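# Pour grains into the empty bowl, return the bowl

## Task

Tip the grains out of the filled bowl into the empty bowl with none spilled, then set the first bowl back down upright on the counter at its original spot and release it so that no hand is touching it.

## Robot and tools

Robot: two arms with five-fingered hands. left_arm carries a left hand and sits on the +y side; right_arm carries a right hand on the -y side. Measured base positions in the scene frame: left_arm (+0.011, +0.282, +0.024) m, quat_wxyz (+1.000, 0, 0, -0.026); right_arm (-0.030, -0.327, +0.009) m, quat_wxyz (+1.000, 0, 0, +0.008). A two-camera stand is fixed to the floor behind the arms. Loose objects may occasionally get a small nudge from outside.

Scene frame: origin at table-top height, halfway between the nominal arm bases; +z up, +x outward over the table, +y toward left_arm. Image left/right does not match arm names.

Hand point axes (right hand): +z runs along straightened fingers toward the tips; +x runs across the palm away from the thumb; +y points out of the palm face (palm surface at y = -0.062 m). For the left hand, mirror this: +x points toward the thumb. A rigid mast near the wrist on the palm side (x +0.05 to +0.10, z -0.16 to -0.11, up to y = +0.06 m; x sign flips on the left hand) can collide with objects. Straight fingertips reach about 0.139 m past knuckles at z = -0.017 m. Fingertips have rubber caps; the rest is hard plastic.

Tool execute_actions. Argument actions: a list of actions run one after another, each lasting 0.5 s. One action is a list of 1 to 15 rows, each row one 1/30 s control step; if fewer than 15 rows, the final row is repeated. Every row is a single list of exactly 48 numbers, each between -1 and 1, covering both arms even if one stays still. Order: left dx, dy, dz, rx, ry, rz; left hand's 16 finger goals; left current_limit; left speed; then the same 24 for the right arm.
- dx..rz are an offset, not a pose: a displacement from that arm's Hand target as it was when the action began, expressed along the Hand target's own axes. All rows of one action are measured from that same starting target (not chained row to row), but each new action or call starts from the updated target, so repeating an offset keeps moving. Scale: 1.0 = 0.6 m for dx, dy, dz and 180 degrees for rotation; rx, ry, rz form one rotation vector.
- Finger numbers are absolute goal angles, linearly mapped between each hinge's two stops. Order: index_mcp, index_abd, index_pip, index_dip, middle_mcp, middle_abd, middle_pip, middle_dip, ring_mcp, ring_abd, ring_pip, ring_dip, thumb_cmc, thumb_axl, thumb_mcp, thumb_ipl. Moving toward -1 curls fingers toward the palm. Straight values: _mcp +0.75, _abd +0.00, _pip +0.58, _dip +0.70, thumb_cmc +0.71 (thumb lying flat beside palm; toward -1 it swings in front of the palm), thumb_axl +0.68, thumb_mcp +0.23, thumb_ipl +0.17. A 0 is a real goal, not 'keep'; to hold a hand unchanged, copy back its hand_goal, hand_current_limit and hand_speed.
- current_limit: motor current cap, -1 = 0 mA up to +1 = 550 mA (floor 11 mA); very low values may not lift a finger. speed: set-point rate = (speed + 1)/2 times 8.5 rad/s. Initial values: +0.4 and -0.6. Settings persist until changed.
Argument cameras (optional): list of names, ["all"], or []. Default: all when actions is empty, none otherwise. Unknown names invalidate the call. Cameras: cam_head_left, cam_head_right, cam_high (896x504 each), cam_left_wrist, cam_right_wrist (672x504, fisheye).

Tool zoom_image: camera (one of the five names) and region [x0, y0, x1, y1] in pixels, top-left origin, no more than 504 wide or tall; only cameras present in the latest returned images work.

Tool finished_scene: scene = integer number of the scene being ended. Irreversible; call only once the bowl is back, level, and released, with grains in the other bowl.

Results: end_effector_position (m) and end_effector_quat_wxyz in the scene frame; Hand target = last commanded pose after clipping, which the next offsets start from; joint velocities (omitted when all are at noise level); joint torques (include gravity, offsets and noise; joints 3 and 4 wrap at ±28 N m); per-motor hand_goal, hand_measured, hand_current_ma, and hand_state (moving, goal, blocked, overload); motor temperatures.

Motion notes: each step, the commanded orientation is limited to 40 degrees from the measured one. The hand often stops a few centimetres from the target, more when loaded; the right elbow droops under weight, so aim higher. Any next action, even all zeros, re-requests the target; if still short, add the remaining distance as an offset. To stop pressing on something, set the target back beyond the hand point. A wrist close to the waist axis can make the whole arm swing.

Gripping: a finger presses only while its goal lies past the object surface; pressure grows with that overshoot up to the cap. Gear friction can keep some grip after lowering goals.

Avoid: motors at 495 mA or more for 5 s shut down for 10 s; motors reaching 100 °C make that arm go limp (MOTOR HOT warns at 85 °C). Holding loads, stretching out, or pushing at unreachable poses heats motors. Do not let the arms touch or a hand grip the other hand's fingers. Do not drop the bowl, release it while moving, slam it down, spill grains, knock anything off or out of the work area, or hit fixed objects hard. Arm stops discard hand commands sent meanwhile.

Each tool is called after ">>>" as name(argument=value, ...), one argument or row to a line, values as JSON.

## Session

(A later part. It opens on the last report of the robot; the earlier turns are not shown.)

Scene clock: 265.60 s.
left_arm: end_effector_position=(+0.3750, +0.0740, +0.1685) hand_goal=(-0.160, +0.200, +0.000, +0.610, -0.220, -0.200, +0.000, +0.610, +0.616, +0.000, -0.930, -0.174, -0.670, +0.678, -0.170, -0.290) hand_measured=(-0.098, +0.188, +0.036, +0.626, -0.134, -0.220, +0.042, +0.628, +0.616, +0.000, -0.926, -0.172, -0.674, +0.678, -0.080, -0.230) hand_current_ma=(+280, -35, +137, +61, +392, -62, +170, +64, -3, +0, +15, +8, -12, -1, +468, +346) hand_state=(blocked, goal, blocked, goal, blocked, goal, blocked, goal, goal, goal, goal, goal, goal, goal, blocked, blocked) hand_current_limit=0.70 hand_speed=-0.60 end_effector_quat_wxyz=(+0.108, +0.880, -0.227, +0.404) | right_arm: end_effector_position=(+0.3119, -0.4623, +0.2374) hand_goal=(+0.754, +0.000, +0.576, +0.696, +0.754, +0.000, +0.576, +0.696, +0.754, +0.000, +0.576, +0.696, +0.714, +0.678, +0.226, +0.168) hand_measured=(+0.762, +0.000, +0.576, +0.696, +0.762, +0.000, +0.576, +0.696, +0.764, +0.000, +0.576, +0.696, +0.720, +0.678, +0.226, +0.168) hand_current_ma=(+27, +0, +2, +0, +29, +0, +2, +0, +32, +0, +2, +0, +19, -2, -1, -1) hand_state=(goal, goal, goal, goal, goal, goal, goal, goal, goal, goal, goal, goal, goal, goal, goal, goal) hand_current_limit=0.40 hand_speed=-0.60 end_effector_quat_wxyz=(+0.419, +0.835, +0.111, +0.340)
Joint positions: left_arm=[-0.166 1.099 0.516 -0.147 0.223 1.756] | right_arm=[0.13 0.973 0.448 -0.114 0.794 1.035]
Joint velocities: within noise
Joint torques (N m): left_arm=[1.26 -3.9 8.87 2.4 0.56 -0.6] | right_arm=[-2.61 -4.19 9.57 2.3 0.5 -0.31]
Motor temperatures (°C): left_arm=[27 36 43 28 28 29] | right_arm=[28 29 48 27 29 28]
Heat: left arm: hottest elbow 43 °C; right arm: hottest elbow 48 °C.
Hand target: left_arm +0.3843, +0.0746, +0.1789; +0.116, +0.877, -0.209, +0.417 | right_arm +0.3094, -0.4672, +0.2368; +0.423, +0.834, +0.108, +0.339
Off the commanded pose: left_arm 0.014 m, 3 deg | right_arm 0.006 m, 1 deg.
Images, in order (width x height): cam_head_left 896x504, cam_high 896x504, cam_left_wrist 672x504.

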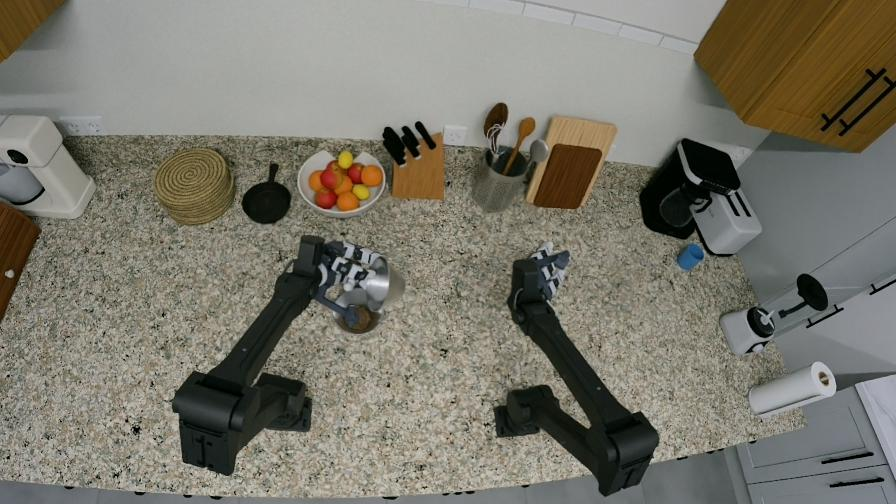

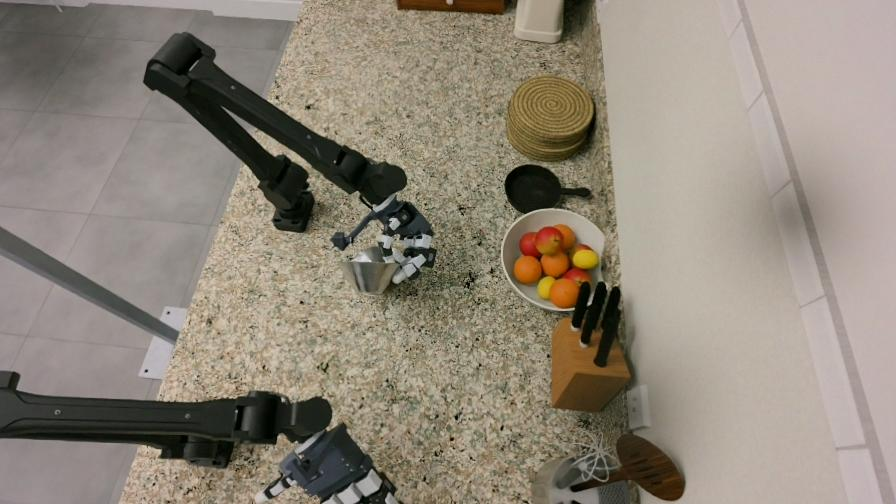

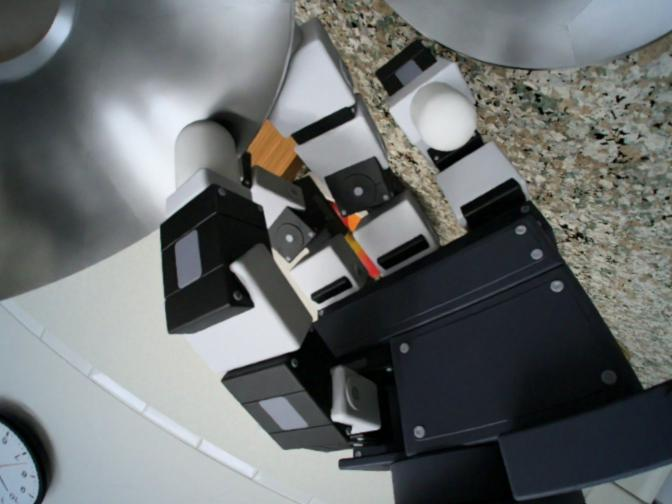

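>>> execute_actions(
  actions=[
    [[0,0,0,0.0278,-0.034,0.034,-0.16,0.2,0,0.61,-0.22,-0.2,0,0.61,0.616,0,-0.93,-0.174,-0.671,0.678,-0.17,-0.29,0.7,-0.6,0,0,0,0,0,0,0.754,0,0.576,0.696,0.754,0,0.576,0.696,0.754,0,0.576,0.696,0.714,0.678,0.226,0.168,0.4,-0.6]],
    [[0,0,0,0.0278,-0.034,0.034,-0.16,0.2,0,0.61,-0.22,-0.2,0,0.61,0.616,0,-0.93,-0.174,-0.671,0.678,-0.17,-0.29,0.7,-0.6,0,0,0,0,0,0,0.754,0,0.576,0.696,0.754,0,0.576,0.696,0.754,0,0.576,0.696,0.714,0.678,0.226,0.168,0.4,-0.6]],
    [[0.0283,0.04,0.0098,0.0278,-0.034,0.034,-0.16,0.2,0,0.61,-0.22,-0.2,0,0.61,0.616,0,-0.93,-0.174,-0.671,0.678,-0.17,-0.29,0.7,-0.6,0,0,0,0,0,0,0.754,0,0.576,0.696,0.754,0,0.576,0.696,0.754,0,0.576,0.696,0.714,0.678,0.226,0.168,0.4,-0.6]],
    [[0.033,0.037,0.003,0.0278,-0.034,0.034,-0.16,0.2,0,0.61,-0.22,-0.2,0,0.61,0.616,0,-0.93,-0.174,-0.671,0.678,-0.17,-0.29,0.7,-0.6,0,0,0,0,0,0,0.754,0,0.576,0.696,0.754,0,0.576,0.696,0.754,0,0.576,0.696,0.714,0.678,0.226,0.168,0.4,-0.6]],
  ],
  cameras=["cam_head_left","cam_high","cam_left_wrist"],
)

>>> zoom_image(
  camera="cam_head_left",
  region=[310, 230, 460, 360],
)

>>> zoom_image(
  camera="cam_high",
  region=[310, 190, 460, 370],
)

Scene clock: 296.37 s.
left_arm: end_effector_position=(+0.3710, +0.0291, +0.1524) hand_goal=(-0.160, +0.200, +0.000, +0.610, -0.220, -0.200, +0.000, +0.610, +0.616, +0.000, -0.930, -0.174, -0.670, +0.678, -0.170, -0.290) hand_measured=(-0.102, +0.192, +0.036, +0.626, -0.134, -0.220, +0.042, +0.628, +0.614, +0.002, -0.930, -0.172, -0.670, +0.678, -0.090, -0.236) hand_current_ma=(+261, -21, +144, +62, +392, -60, +171, +64, -3, +7, -1, +8, +0, +2, +461, +305) hand_state=(blocked, goal, blocked, goal, blocked, goal, blocked, goal, goal, goal, goal, goal, goal, goal, blocked, blocked) hand_current_limit=0.70 hand_speed=-0.60 end_effector_quat_wxyz=(-0.181, +0.886, -0.350, +0.244) | right_arm: end_effector_position=(+0.3119, -0.4623, +0.2374) hand_goal=(+0.754, +0.000, +0.576, +0.696, +0.754, +0.000, +0.576, +0.696, +0.754, +0.000, +0.576, +0.696, +0.714, +0.678, +0.226, +0.168) hand_measured=(+0.762, +0.000, +0.576, +0.696, +0.762, +0.000, +0.576, +0.696, +0.764, +0.000, +0.576, +0.696, +0.720, +0.678, +0.226, +0.168) hand_current_ma=(+27, +0, +2, +0, +29, +0, +2, +0, +32, +0, +2, +0, +19, -2, -1, -1) hand_state=(goal, goal, goal, goal, goal, goal, goal, goal, goal, goal, goal, goal, goal, goal, goal, goal) hand_current_limit=0.40 hand_speed=-0.60 end_effector_quat_wxyz=(+0.419, +0.835, +0.111, +0.340)
Joint positions: left_arm=[-0.554 1.263 0.887 -0.765 -0.457 1.817] | right_arm=[0.13 0.973 0.448 -0.114 0.794 1.035]
Joint torques (N m): left_arm=[0.56 -6.42 13.19 0.76 -0.26 -0.32] | right_arm=[-2.67 -4.07 9.61 2.22 0.49 -0.31]
Heat: left arm: hottest elbow 43 °C; right arm: hottest elbow 48 °C.
Hand target: left_arm +0.3897, +0.0150, +0.1793; -0.172, +0.887, -0.333, +0.268 | right_arm +0.3094, -0.4672, +0.2368; +0.423, +0.834, +0.108, +0.339
Off the commanded pose: left_arm 0.036 m, 4 deg | right_arm 0.006 m, 1 deg.
Images, in order (width x height): cam_head_left 896x504, cam_high 896x504, cam_left_wrist 672x504.

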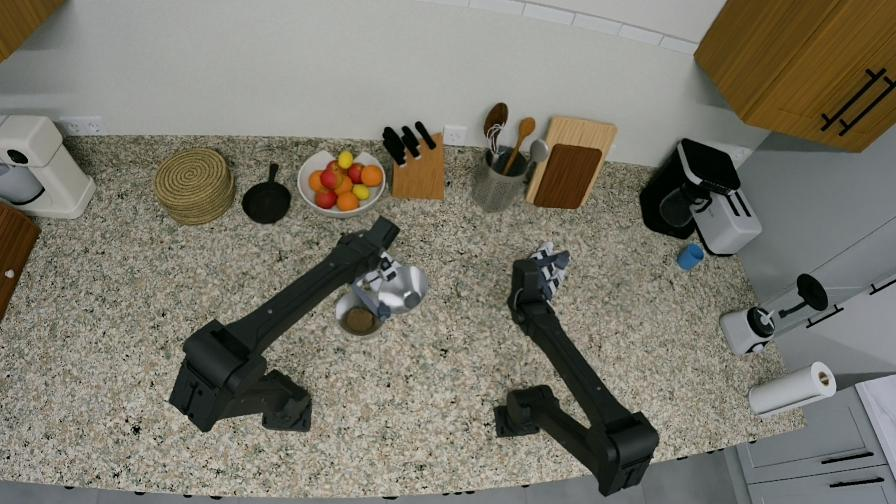

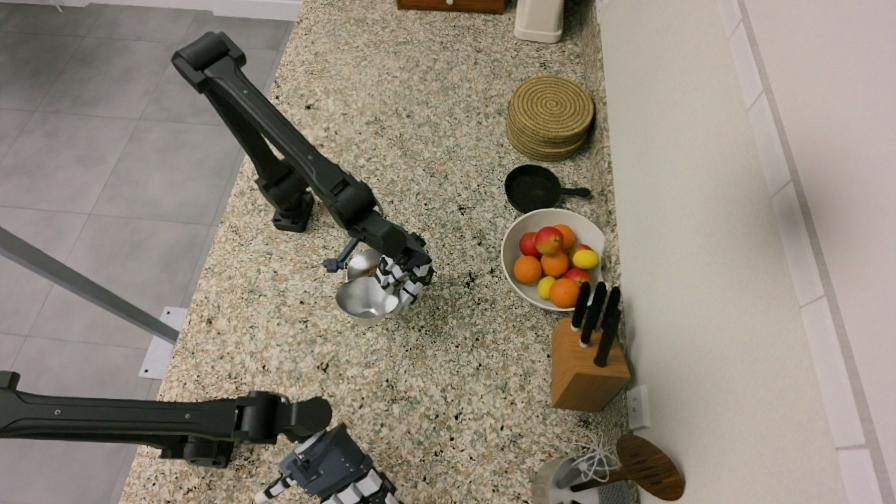

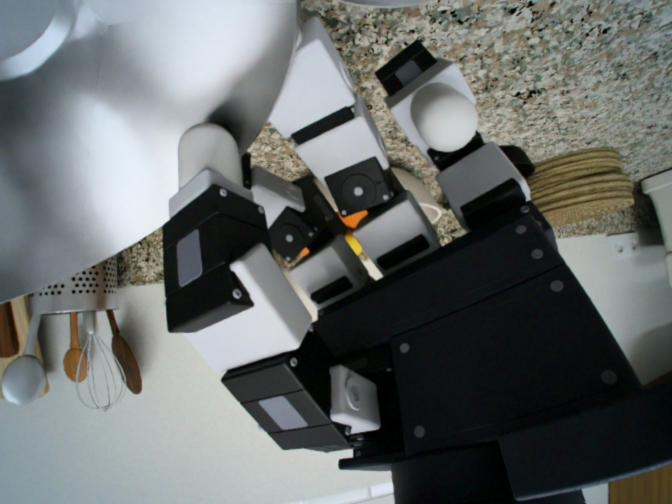

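Scaled by 3.360.

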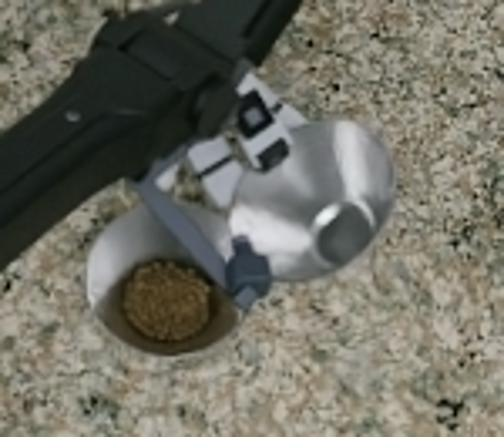

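Scaled by 2.800.

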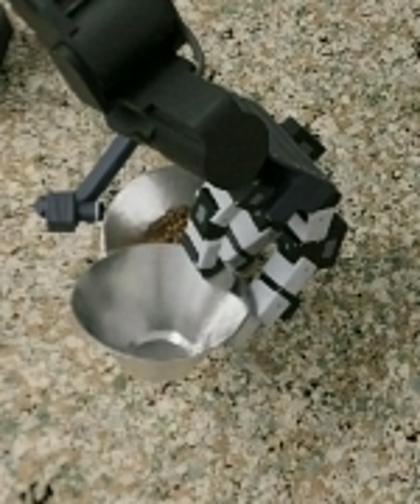

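>>> execute_actions(
  actions=[
    [[0.02,0.02,-0.004,0.0207,-0.051,0.0233,-0.16,0.2,0,0.61,-0.22,-0.2,0,0.61,0.616,0,-0.93,-0.174,-0.671,0.678,-0.17,-0.29,0.7,-0.6,0,0,0,0,0,0,0.754,0,0.576,0.696,0.754,0,0.576,0.696,0.754,0,0.576,0.696,0.714,0.678,0.226,0.168,0.4,-0.6]],
    [[0.02,0.02,0,0.0207,-0.051,0.0233,-0.16,0.2,0,0.61,-0.22,-0.2,0,0.61,0.616,0,-0.93,-0.174,-0.671,0.678,-0.17,-0.29,0.7,-0.6,0,0,0,0,0,0,0.754,0,0.576,0.696,0.754,0,0.576,0.696,0.754,0,0.576,0.696,0.714,0.678,0.226,0.168,0.4,-0.6]],
    [[0,0,0,0.0207,-0.051,0.0233,-0.16,0.2,0,0.61,-0.22,-0.2,0,0.61,0.616,0,-0.93,-0.174,-0.671,0.678,-0.17,-0.29,0.7,-0.6,0,0,0,0,0,0,0.754,0,0.576,0.696,0.754,0,0.576,0.696,0.754,0,0.576,0.696,0.714,0.678,0.226,0.168,0.4,-0.6]],
  ],
  cameras=["cam_head_left","cam_high","cam_left_wrist"],
)

>>> zoom_image(
  camera="cam_head_left",
  region=[320, 230, 470, 360],
)

>>> zoom_image(
  camera="cam_high",
  region=[310, 210, 460, 390],
)

Scene clock: 329.50 s.
left_arm: end_effector_position=(+0.3825, -0.0044, +0.1580) hand_goal=(-0.160, +0.200, +0.000, +0.610, -0.220, -0.200, +0.000, +0.610, +0.616, +0.000, -0.930, -0.174, -0.670, +0.678, -0.170, -0.290) hand_measured=(-0.100, +0.204, +0.040, +0.628, -0.136, -0.206, +0.042, +0.628, +0.614, +0.002, -0.930, -0.172, -0.666, +0.682, -0.090, -0.236) hand_current_ma=(+262, +12, +154, +66, +391, -15, +171, +64, -4, +7, +0, +8, +16, +11, +461, +303) hand_state=(blocked, goal, blocked, goal, blocked, goal, blocked, goal, goal, goal, goal, goal, goal, goal, blocked, blocked) hand_current_limit=0.70 hand_speed=-0.60 end_effector_quat_wxyz=(-0.365, +0.859, -0.356, +0.042) | right_arm: end_effector_position=(+0.3119, -0.4623, +0.2374) hand_goal=(+0.754, +0.000, +0.576, +0.696, +0.754, +0.000, +0.576, +0.696, +0.754, +0.000, +0.576, +0.696, +0.714, +0.678, +0.226, +0.168) hand_measured=(+0.762, +0.000, +0.576, +0.696, +0.762, +0.000, +0.576, +0.696, +0.764, +0.000, +0.576, +0.696, +0.720, +0.678, +0.226, +0.168) hand_current_ma=(+27, +0, +2, +0, +29, +0, +2, +0, +32, +0, +2, +0, +19, -2, -1, -1) hand_state=(goal, goal, goal, goal, goal, goal, goal, goal, goal, goal, goal, goal, goal, goal, goal, goal) hand_current_limit=0.40 hand_speed=-0.60 end_effector_quat_wxyz=(+0.419, +0.835, +0.111, +0.340)
Joint positions: left_arm=[-0.715 1.684 1.401 -1.523 -0.721 1.5] | right_arm=[0.13 0.973 0.448 -0.114 0.794 1.035]
Joint torques (N m): left_arm=[-0.09 -11.99 11.36 -0.65 -0.61 -0.05] | right_arm=[-2.08 -4.07 9.63 2.17 0.5 -0.3]
Motor temperatures (°C): left_arm=[27 36 48 28 27 29] | right_arm=[28 29 48 27 29 28]
Heat: left arm: hottest elbow 48 °C; right arm: hottest elbow 48 °C.
Hand target: left_arm +0.3920, -0.0184, +0.1754; -0.359, +0.863, -0.350, +0.061 | right_arm +0.3094, -0.4672, +0.2368; +0.423, +0.834, +0.108, +0.339
Off the commanded pose: left_arm 0.024 m, 2 deg | right_arm 0.006 m, 1 deg.
Images, in order (width x height): cam_head_left 896x504, cam_high 896x504, cam_left_wrist 672x504.

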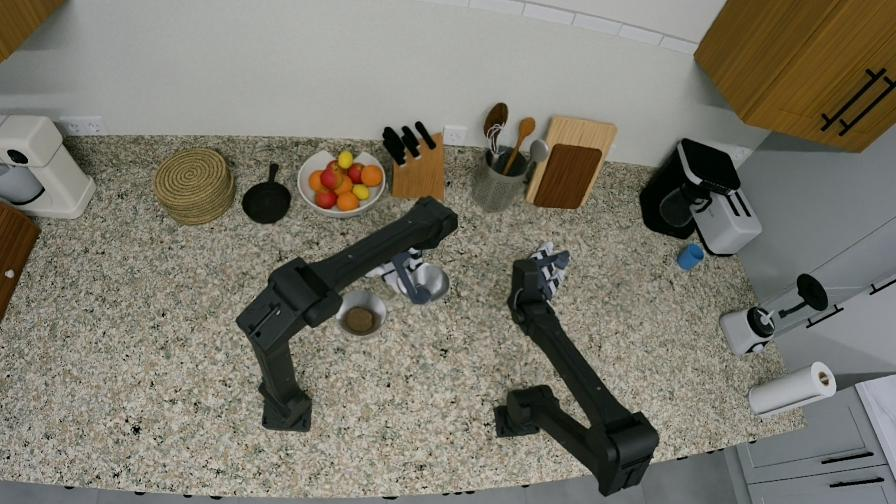

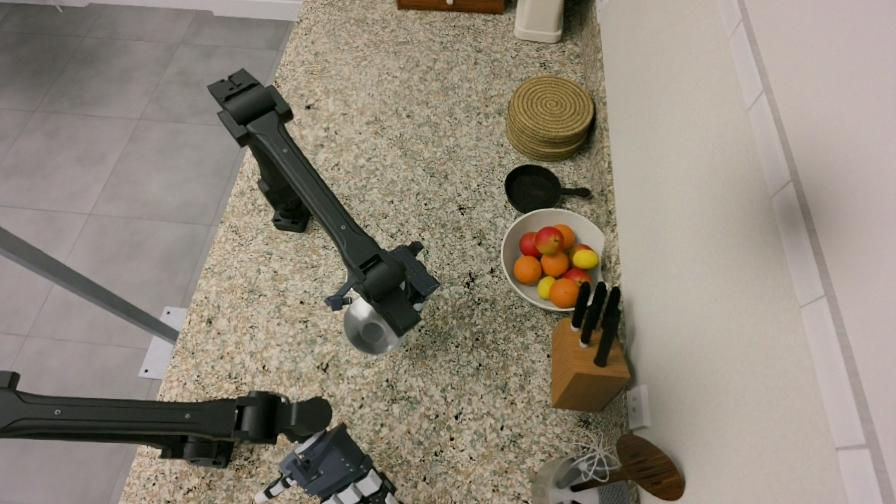

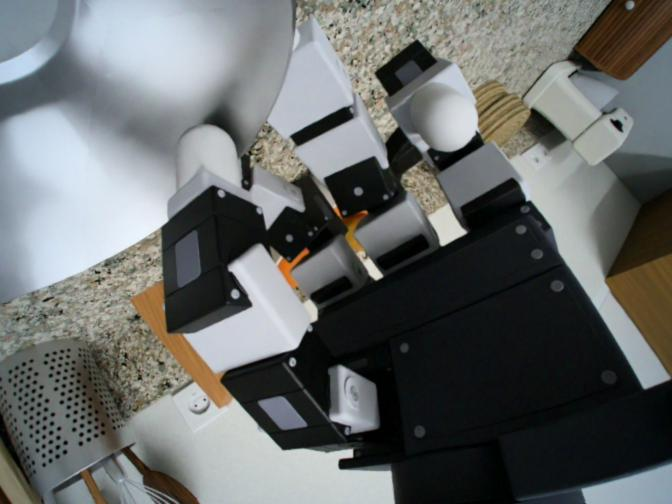

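Scaled by 3.360.

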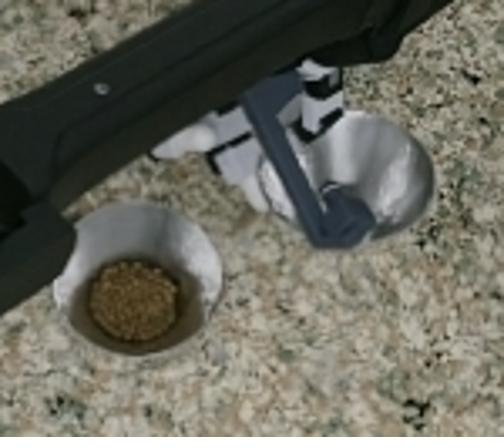

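Scaled by 2.800.

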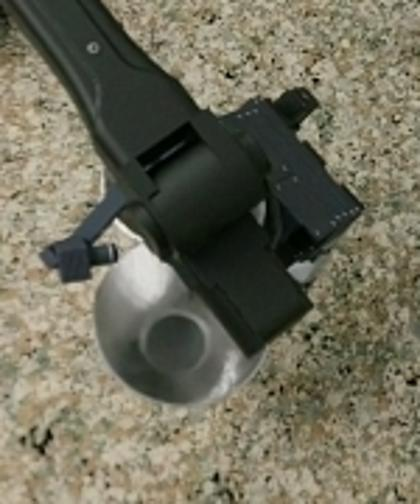

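>>> execute_actions(
  actions=[
    [[0.0108,0.0365,0.0271,0,0,0,-0.16,0.2,0,0.61,-0.22,-0.2,0,0.61,0.616,0,-0.93,-0.174,-0.671,0.678,-0.17,-0.29,0.7,-0.6,0,0,0,0,0,0,0.754,0,0.576,0.696,0.754,0,0.576,0.696,0.754,0,0.576,0.696,0.714,0.678,0.226,0.168,0.4,-0.6]],
    [[0.0108,0.0365,0.0271,0,0,0,-0.16,0.2,0,0.61,-0.22,-0.2,0,0.61,0.616,0,-0.93,-0.174,-0.671,0.678,-0.17,-0.29,0.7,-0.6,0,0,0,0,0,0,0.754,0,0.576,0.696,0.754,0,0.576,0.696,0.754,0,0.576,0.696,0.714,0.678,0.226,0.168,0.4,-0.6]],
  ],
  cameras=["cam_head_left","cam_high"],
)

>>> zoom_image(
  camera="cam_head_left",
  region=[360, 240, 480, 360],
)

>>> zoom_image(
  camera="cam_high",
  region=[310, 250, 450, 390],
)

Scene clock: 349.37 s.
left_arm: end_effector_position=(+0.3872, -0.0216, +0.1162) hand_goal=(-0.160, +0.200, +0.000, +0.610, -0.220, -0.200, +0.000, +0.610, +0.616, +0.000, -0.930, -0.174, -0.670, +0.678, -0.170, -0.290) hand_measured=(-0.100, +0.204, +0.040, +0.628, -0.136, -0.206, +0.042, +0.628, +0.614, +0.002, -0.930, -0.172, -0.666, +0.682, -0.090, -0.236) hand_current_ma=(+262, +12, +155, +66, +391, -15, +171, +64, -4, +7, +0, +8, +16, +11, +461, +303) hand_state=(blocked, goal, blocked, goal, blocked, goal, blocked, goal, goal, goal, goal, goal, goal, goal, blocked, blocked) hand_current_limit=0.70 hand_speed=-0.60 end_effector_quat_wxyz=(-0.364, +0.860, -0.353, +0.049) | right_arm: end_effector_position=(+0.3119, -0.4623, +0.2374) hand_goal=(+0.754, +0.000, +0.576, +0.696, +0.754, +0.000, +0.576, +0.696, +0.754, +0.000, +0.576, +0.696, +0.714, +0.678, +0.226, +0.168) hand_measured=(+0.762, +0.000, +0.576, +0.696, +0.762, +0.000, +0.576, +0.696, +0.764, +0.000, +0.576, +0.696, +0.720, +0.678, +0.226, +0.168) hand_current_ma=(+27, +0, +2, +0, +29, +0, +2, +0, +32, +0, +2, +0, +19, -2, -1, -1) hand_state=(goal, goal, goal, goal, goal, goal, goal, goal, goal, goal, goal, goal, goal, goal, goal, goal) hand_current_limit=0.40 hand_speed=-0.60 end_effector_quat_wxyz=(+0.419, +0.835, +0.111, +0.340)
Joint positions: left_arm=[-0.735 1.751 1.375 -1.434 -0.721 1.471] | right_arm=[0.13 0.973 0.448 -0.114 0.794 1.035]
Joint torques (N m): left_arm=[-0.38 -12.4 7.84 0.05 -0.49 -0.07] | right_arm=[-2.43 -4.01 9.65 2.19 0.5 -0.3]
Heat: left arm: hottest elbow 48 °C; right arm: hottest elbow 48 °C.
Hand target: left_arm +0.3887, -0.0297, +0.1204; -0.359, +0.863, -0.350, +0.061 | right_arm +0.3094, -0.4672, +0.2368; +0.423, +0.834, +0.108, +0.339
Off the commanded pose: left_arm 0.009 m, 2 deg | right_arm 0.006 m, 1 deg.
Images, in order (width x height): cam_head_left 896x504, cam_high 896x504.

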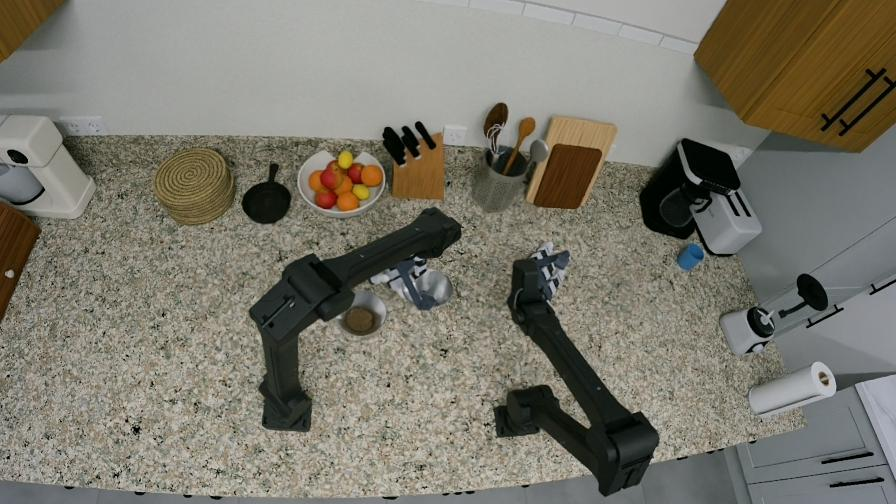

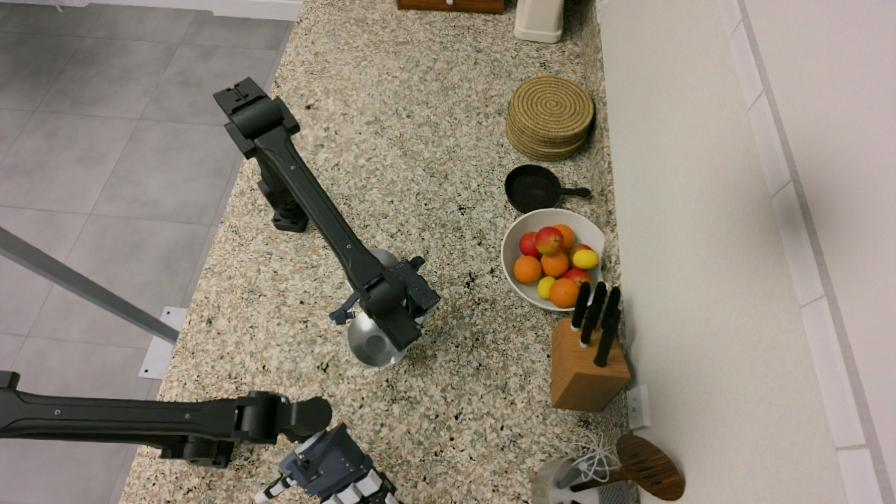

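Scaled by 4.200.

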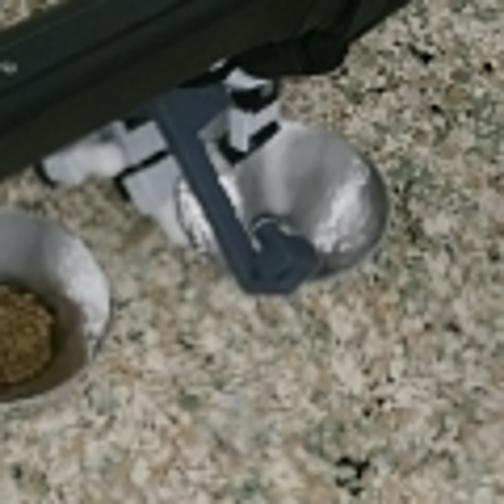

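Scaled by 3.600.

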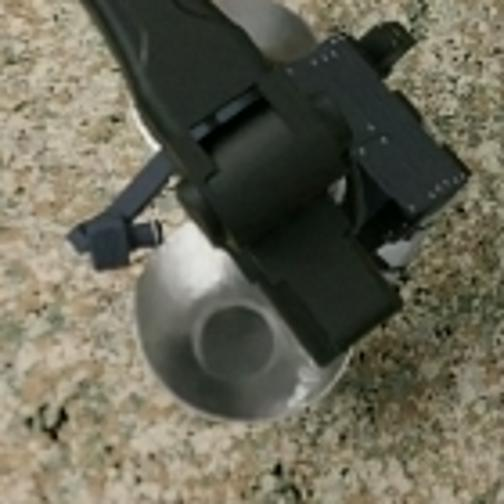

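>>> execute_actions(
  actions=[
    [[-0.007,0.0357,0.038,0,0,0,-0.16,0.2,0,0.61,-0.22,-0.2,0,0.61,0.616,0,-0.93,-0.174,-0.671,0.678,-0.17,-0.29,0.7,-0.6,0,0,0,0,0,0,0.754,0,0.576,0.696,0.754,0,0.576,0.696,0.754,0,0.576,0.696,0.714,0.678,0.226,0.168,0.4,-0.6]],
  ],
  cameras=["cam_head_left","cam_high"],
)

>>> zoom_image(
  camera="cam_head_left",
  region=[360, 240, 480, 360],
)

>>> zoom_image(
  camera="cam_high",
  region=[310, 250, 450, 390],
)

Scene clock: 372.80 s.
left_arm: end_effector_position=(+0.3803, -0.0160, +0.0866) hand_goal=(-0.160, +0.200, +0.000, +0.610, -0.220, -0.200, +0.000, +0.610, +0.616, +0.000, -0.930, -0.174, -0.670, +0.678, -0.170, -0.290) hand_measured=(-0.100, +0.206, +0.040, +0.628, -0.138, -0.204, +0.042, +0.628, +0.614, +0.002, -0.930, -0.172, -0.664, +0.682, -0.090, -0.236) hand_current_ma=(+263, +14, +159, +68, +372, -11, +171, +64, -4, +7, +0, +8, +16, +12, +461, +303) hand_state=(blocked, goal, blocked, goal, blocked, goal, blocked, goal, goal, goal, goal, goal, goal, goal, blocked, blocked) hand_current_limit=0.70 hand_speed=-0.60 end_effector_quat_wxyz=(-0.364, +0.861, -0.352, +0.050) | right_arm: end_effector_position=(+0.3119, -0.4623, +0.2374) hand_goal=(+0.754, +0.000, +0.576, +0.696, +0.754, +0.000, +0.576, +0.696, +0.754, +0.000, +0.576, +0.696, +0.714, +0.678, +0.226, +0.168) hand_measured=(+0.762, +0.000, +0.576, +0.696, +0.762, +0.000, +0.576, +0.696, +0.764, +0.000, +0.576, +0.696, +0.720, +0.678, +0.226, +0.168) hand_current_ma=(+27, +0, +2, +0, +29, +0, +2, +0, +32, +0, +2, +0, +19, -2, -1, -1) hand_state=(goal, goal, goal, goal, goal, goal, goal, goal, goal, goal, goal, goal, goal, goal, goal, goal) hand_current_limit=0.40 hand_speed=-0.60 end_effector_quat_wxyz=(+0.419, +0.835, +0.111, +0.340)
Joint positions: left_arm=[-0.738 1.761 1.304 -1.354 -0.721 1.465] | right_arm=[0.13 0.973 0.448 -0.114 0.794 1.035]
Joint torques (N m): left_arm=[-0.21 -12.4 7.58 0.06 -0.45 -0.06] | right_arm=[-2.49 -4.31 9.62 2.21 0.47 -0.29]
Heat: left arm: hottest elbow 46 °C; right arm: hottest elbow 48 °C.
Hand target: left_arm +0.3817, -0.0245, +0.0902; -0.359, +0.863, -0.350, +0.061 | right_arm +0.3094, -0.4672, +0.2368; +0.423, +0.834, +0.108, +0.339
Off the commanded pose: left_arm 0.009 m, 1 deg | right_arm 0.006 m, 1 deg.
Images, in order (width x height): cam_head_left 896x504, cam_high 896x504.

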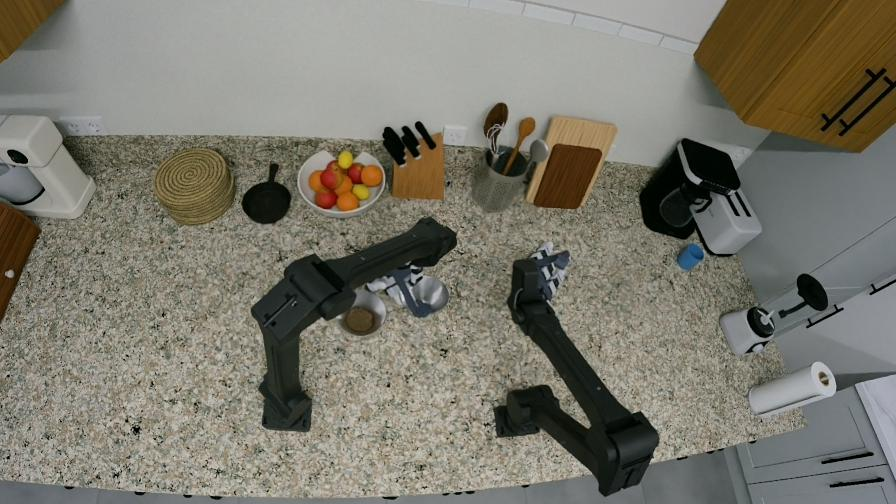

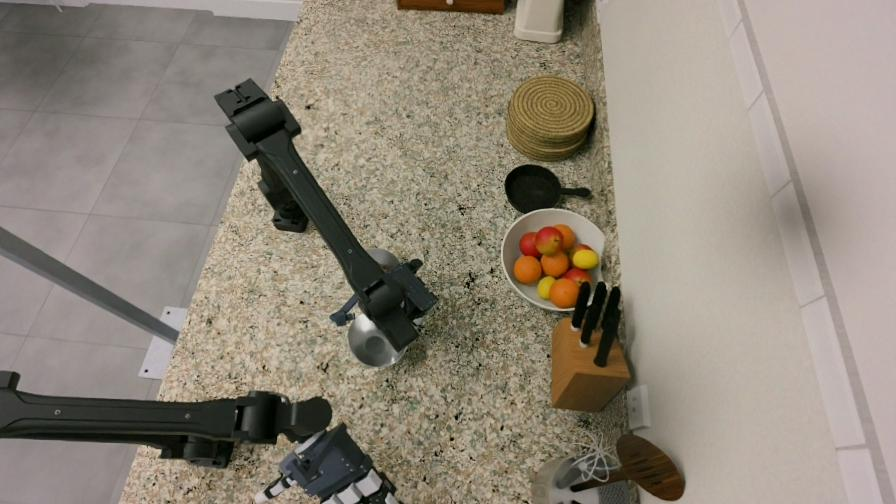

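Scaled by 4.200.

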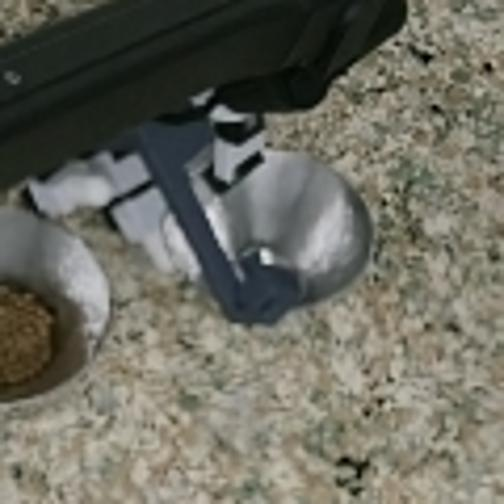

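Scaled by 3.600.

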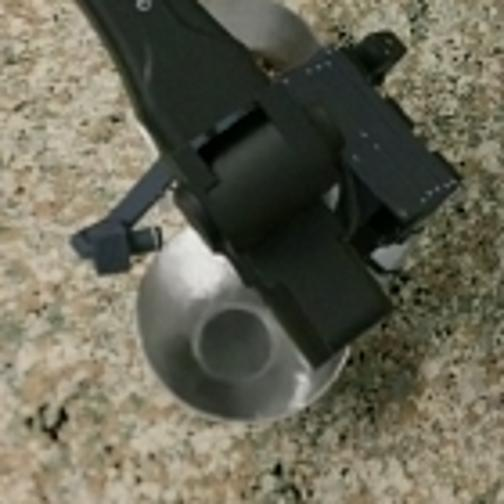

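>>> zoom_image(
  camera="cam_head_left",
  region=[395, 265, 455, 325],
)

>>> zoom_image(
  camera="cam_high",
  region=[340, 305, 420, 375],
)

Scaled by 8.400.

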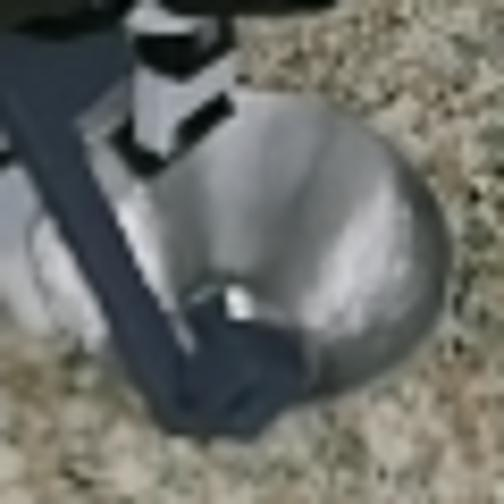

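Scaled by 6.300.

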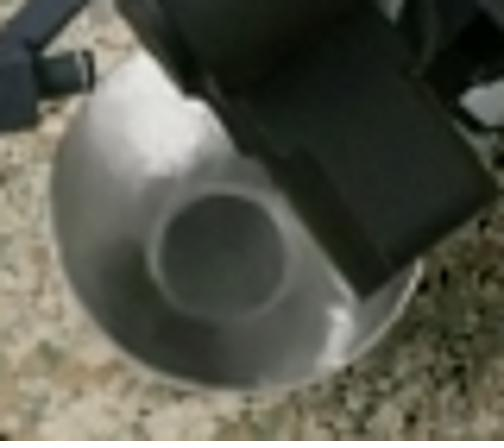

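>>> execute_actions(
  actions=[
    [[-0.0048,0.0273,0.0085,0,0,0,-0.16,0.2,0,0.61,-0.22,-0.2,0,0.61,0.616,0,-0.93,-0.174,-0.671,0.678,-0.17,-0.29,0.7,-0.6,0,0,0,0,0,0,0.754,0,0.576,0.696,0.754,0,0.576,0.696,0.754,0,0.576,0.696,0.714,0.678,0.226,0.168,0.4,-0.6]],
  ],
  cameras=["cam_head_left","cam_head_right","cam_high"],
)

>>> zoom_image(
  camera="cam_head_left",
  region=[395, 265, 455, 325],
)

>>> zoom_image(
  camera="cam_high",
  region=[340, 305, 420, 375],
)

Scene clock: 393.27 s.
left_arm: end_effector_position=(+0.3711, -0.0210, +0.0773) hand_goal=(-0.160, +0.200, +0.000, +0.610, -0.220, -0.200, +0.000, +0.610, +0.616, +0.000, -0.930, -0.174, -0.670, +0.678, -0.170, -0.290) hand_measured=(-0.100, +0.206, +0.040, +0.628, -0.138, -0.204, +0.042, +0.628, +0.614, +0.002, -0.932, -0.172, -0.664, +0.682, -0.090, -0.236) hand_current_ma=(+264, +14, +161, +69, +372, -11, +171, +64, -5, +7, -7, +8, +16, +12, +461, +303) hand_state=(blocked, goal, blocked, goal, blocked, goal, blocked, goal, goal, goal, goal, goal, goal, goal, blocked, blocked) hand_current_limit=0.70 hand_speed=-0.60 end_effector_quat_wxyz=(-0.363, +0.860, -0.354, +0.053) | right_arm: end_effector_position=(+0.3119, -0.4623, +0.2374) hand_goal=(+0.754, +0.000, +0.576, +0.696, +0.754, +0.000, +0.576, +0.696, +0.754, +0.000, +0.576, +0.696, +0.714, +0.678, +0.226, +0.168) hand_measured=(+0.762, +0.000, +0.576, +0.696, +0.762, +0.000, +0.576, +0.696, +0.764, +0.000, +0.576, +0.696, +0.720, +0.678, +0.226, +0.168) hand_current_ma=(+27, +0, +2, +0, +29, +0, +2, +0, +32, +0, +2, +0, +19, -2, -1, -1) hand_state=(goal, goal, goal, goal, goal, goal, goal, goal, goal, goal, goal, goal, goal, goal, goal, goal) hand_current_limit=0.40 hand_speed=-0.60 end_effector_quat_wxyz=(+0.419, +0.835, +0.111, +0.340)
Joint positions: left_arm=[-0.759 1.764 1.28 -1.335 -0.717 1.448] | right_arm=[0.13 0.973 0.448 -0.114 0.794 1.035]
Joint torques (N m): left_arm=[-0.26 -11.28 7.16 0.13 -0.41 -0.11] | right_arm=[-2.08 -4.48 9.63 2.33 0.5 -0.31]
Heat: left arm: hottest elbow 45 °C; right arm: hottest elbow 48 °C.
Hand target: left_arm +0.3721, -0.0280, +0.0761; -0.359, +0.863, -0.350, +0.061 | right_arm +0.3094, -0.4672, +0.2368; +0.423, +0.834, +0.108, +0.339
Off the commanded pose: left_arm 0.007 m, 1 deg | right_arm 0.006 m, 1 deg.
Images, in order (width x height): cam_head_left 896x504, cam_head_right 896x504, cam_high 896x504.

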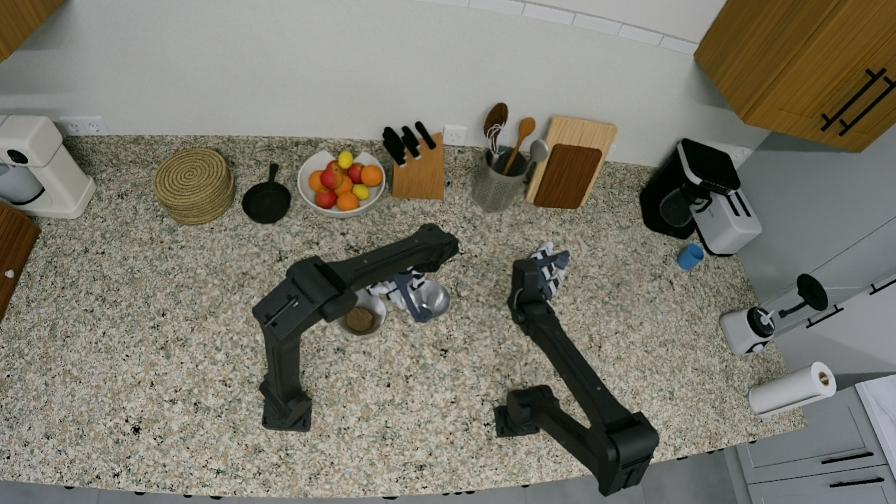

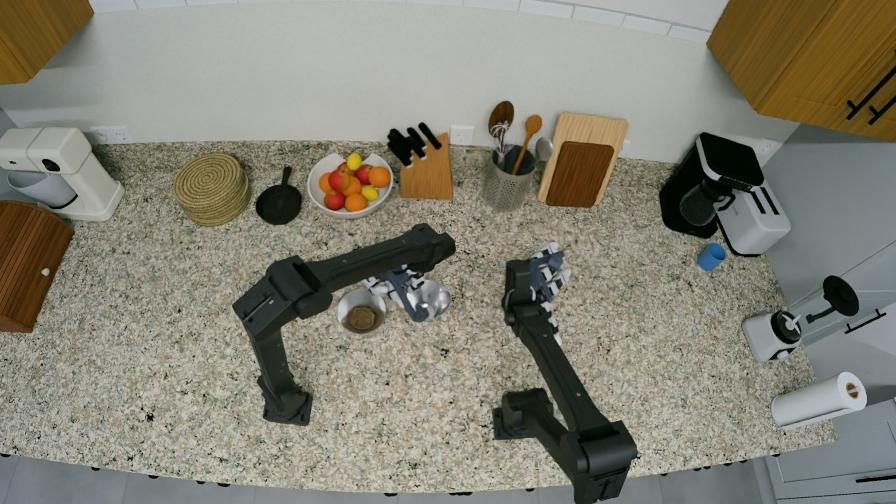

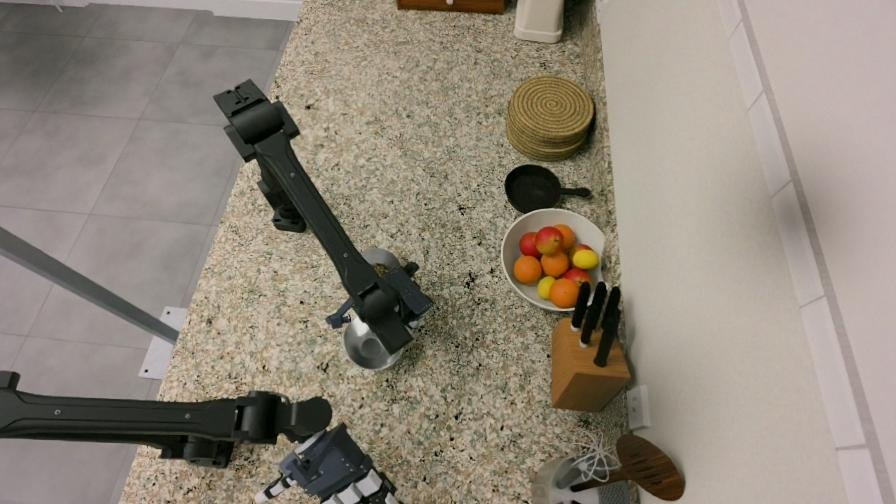

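Scaled by 8.400.

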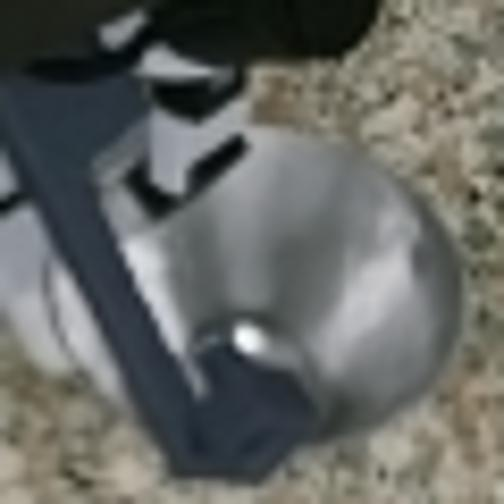

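Scaled by 6.300.

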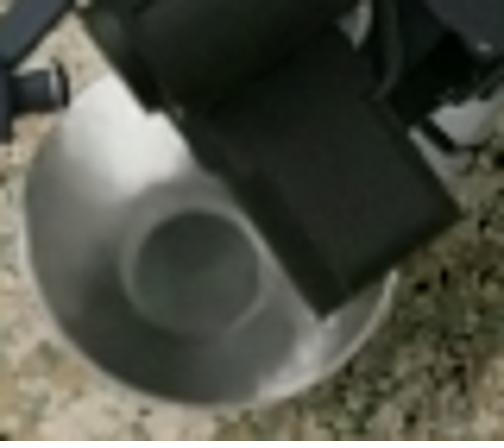

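>>> execute_actions(
  actions=[
    [[0.0065,0.017,0.015,0,0,0,-0.16,0.2,0,0.61,-0.22,-0.2,0,0.61,0.616,0,-0.93,-0.174,-0.671,0.678,-0.17,-0.29,0.7,-0.6,0,0,0,0,0,0,0.754,0,0.576,0.696,0.754,0,0.576,0.696,0.754,0,0.576,0.696,0.714,0.678,0.226,0.168,0.4,-0.6]],
  ],
  cameras=["cam_head_left","cam_high"],
)

>>> zoom_image(
  camera="cam_head_left",
  region=[395, 265, 455, 325],
)

>>> zoom_image(
  camera="cam_high",
  region=[340, 305, 420, 375],
)

Scene clock: 404.57 s.
left_arm: end_effector_position=(+0.3740, -0.0244, +0.0660) hand_goal=(-0.160, +0.200, +0.000, +0.610, -0.220, -0.200, +0.000, +0.610, +0.616, +0.000, -0.930, -0.174, -0.670, +0.678, -0.170, -0.290) hand_measured=(-0.100, +0.206, +0.040, +0.628, -0.138, -0.204, +0.042, +0.628, +0.614, +0.002, -0.936, -0.172, -0.664, +0.682, -0.090, -0.236) hand_current_ma=(+264, +14, +161, +69, +372, -11, +171, +64, -5, +6, -20, +8, +16, +12, +461, +303) hand_state=(blocked, goal, blocked, goal, blocked, goal, blocked, goal, goal, goal, goal, goal, goal, goal, blocked, blocked) hand_current_limit=0.70 hand_speed=-0.60 end_effector_quat_wxyz=(-0.361, +0.862, -0.350, +0.058) | right_arm: end_effector_position=(+0.3119, -0.4623, +0.2374) hand_goal=(+0.754, +0.000, +0.576, +0.696, +0.754, +0.000, +0.576, +0.696, +0.754, +0.000, +0.576, +0.696, +0.714, +0.678, +0.226, +0.168) hand_measured=(+0.762, +0.000, +0.576, +0.696, +0.762, +0.000, +0.576, +0.696, +0.764, +0.000, +0.576, +0.696, +0.720, +0.678, +0.226, +0.168) hand_current_ma=(+27, +0, +2, +0, +29, +0, +2, +0, +32, +0, +2, +0, +19, -2, -1, -1) hand_state=(goal, goal, goal, goal, goal, goal, goal, goal, goal, goal, goal, goal, goal, goal, goal, goal) hand_current_limit=0.40 hand_speed=-0.60 end_effector_quat_wxyz=(+0.419, +0.835, +0.111, +0.340)
Joint positions: left_arm=[-0.76 1.782 1.273 -1.303 -0.717 1.441] | right_arm=[0.13 0.973 0.448 -0.114 0.794 1.035]
Joint torques (N m): left_arm=[-0.38 -11.63 6.93 -0.01 -0.41 -0.07] | right_arm=[-2.61 -4.01 9.72 2.26 0.49 -0.3]
Heat: left arm: hottest elbow 44 °C; right arm: hottest elbow 48 °C.
Hand target: left_arm +0.3725, -0.0303, +0.0620; -0.359, +0.863, -0.350, +0.061 | right_arm +0.3094, -0.4672, +0.2368; +0.423, +0.834, +0.108, +0.339
Off the commanded pose: left_arm 0.007 m, 1 deg | right_arm 0.006 m, 1 deg.
Images, in order (width x height): cam_head_left 896x504, cam_high 896x504.

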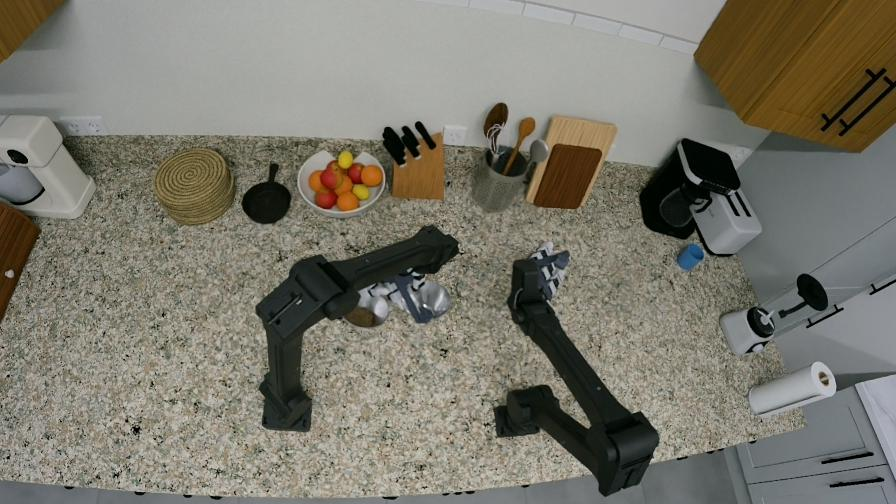

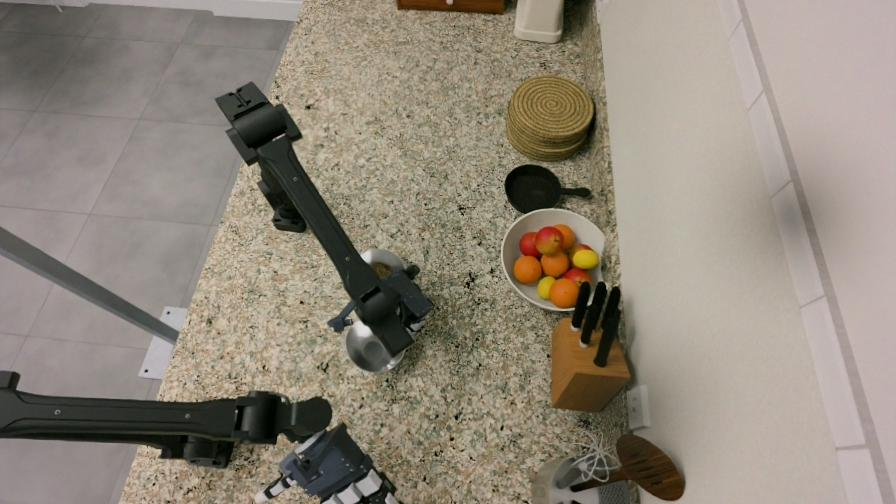

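Scaled by 8.400.

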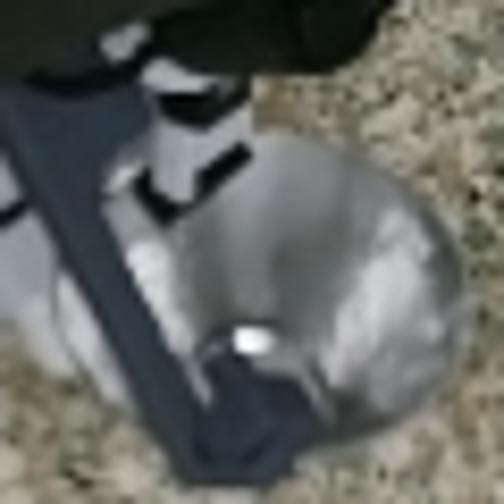

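Scaled by 6.300.

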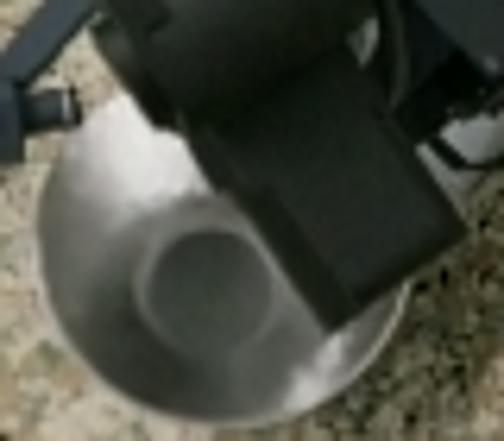

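>>> zoom_image(
  camera="cam_head_left",
  region=[330, 270, 410, 345],
)

>>> zoom_image(
  camera="cam_high",
  region=[330, 220, 450, 340],
)

Scaled by 6.300.

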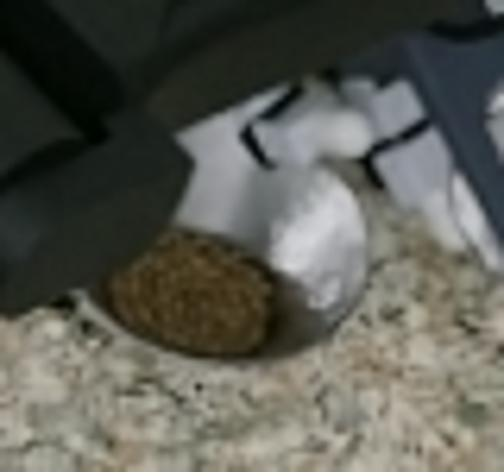

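Scaled by 4.200.

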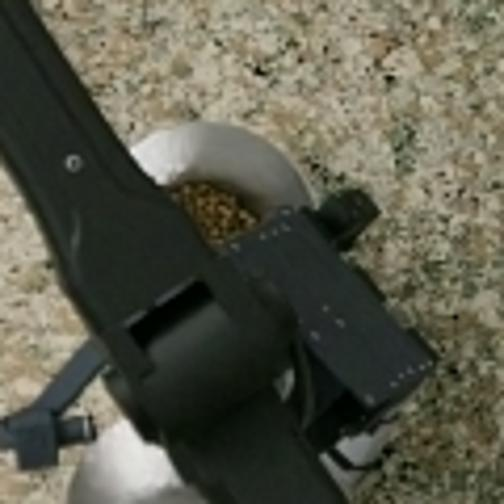

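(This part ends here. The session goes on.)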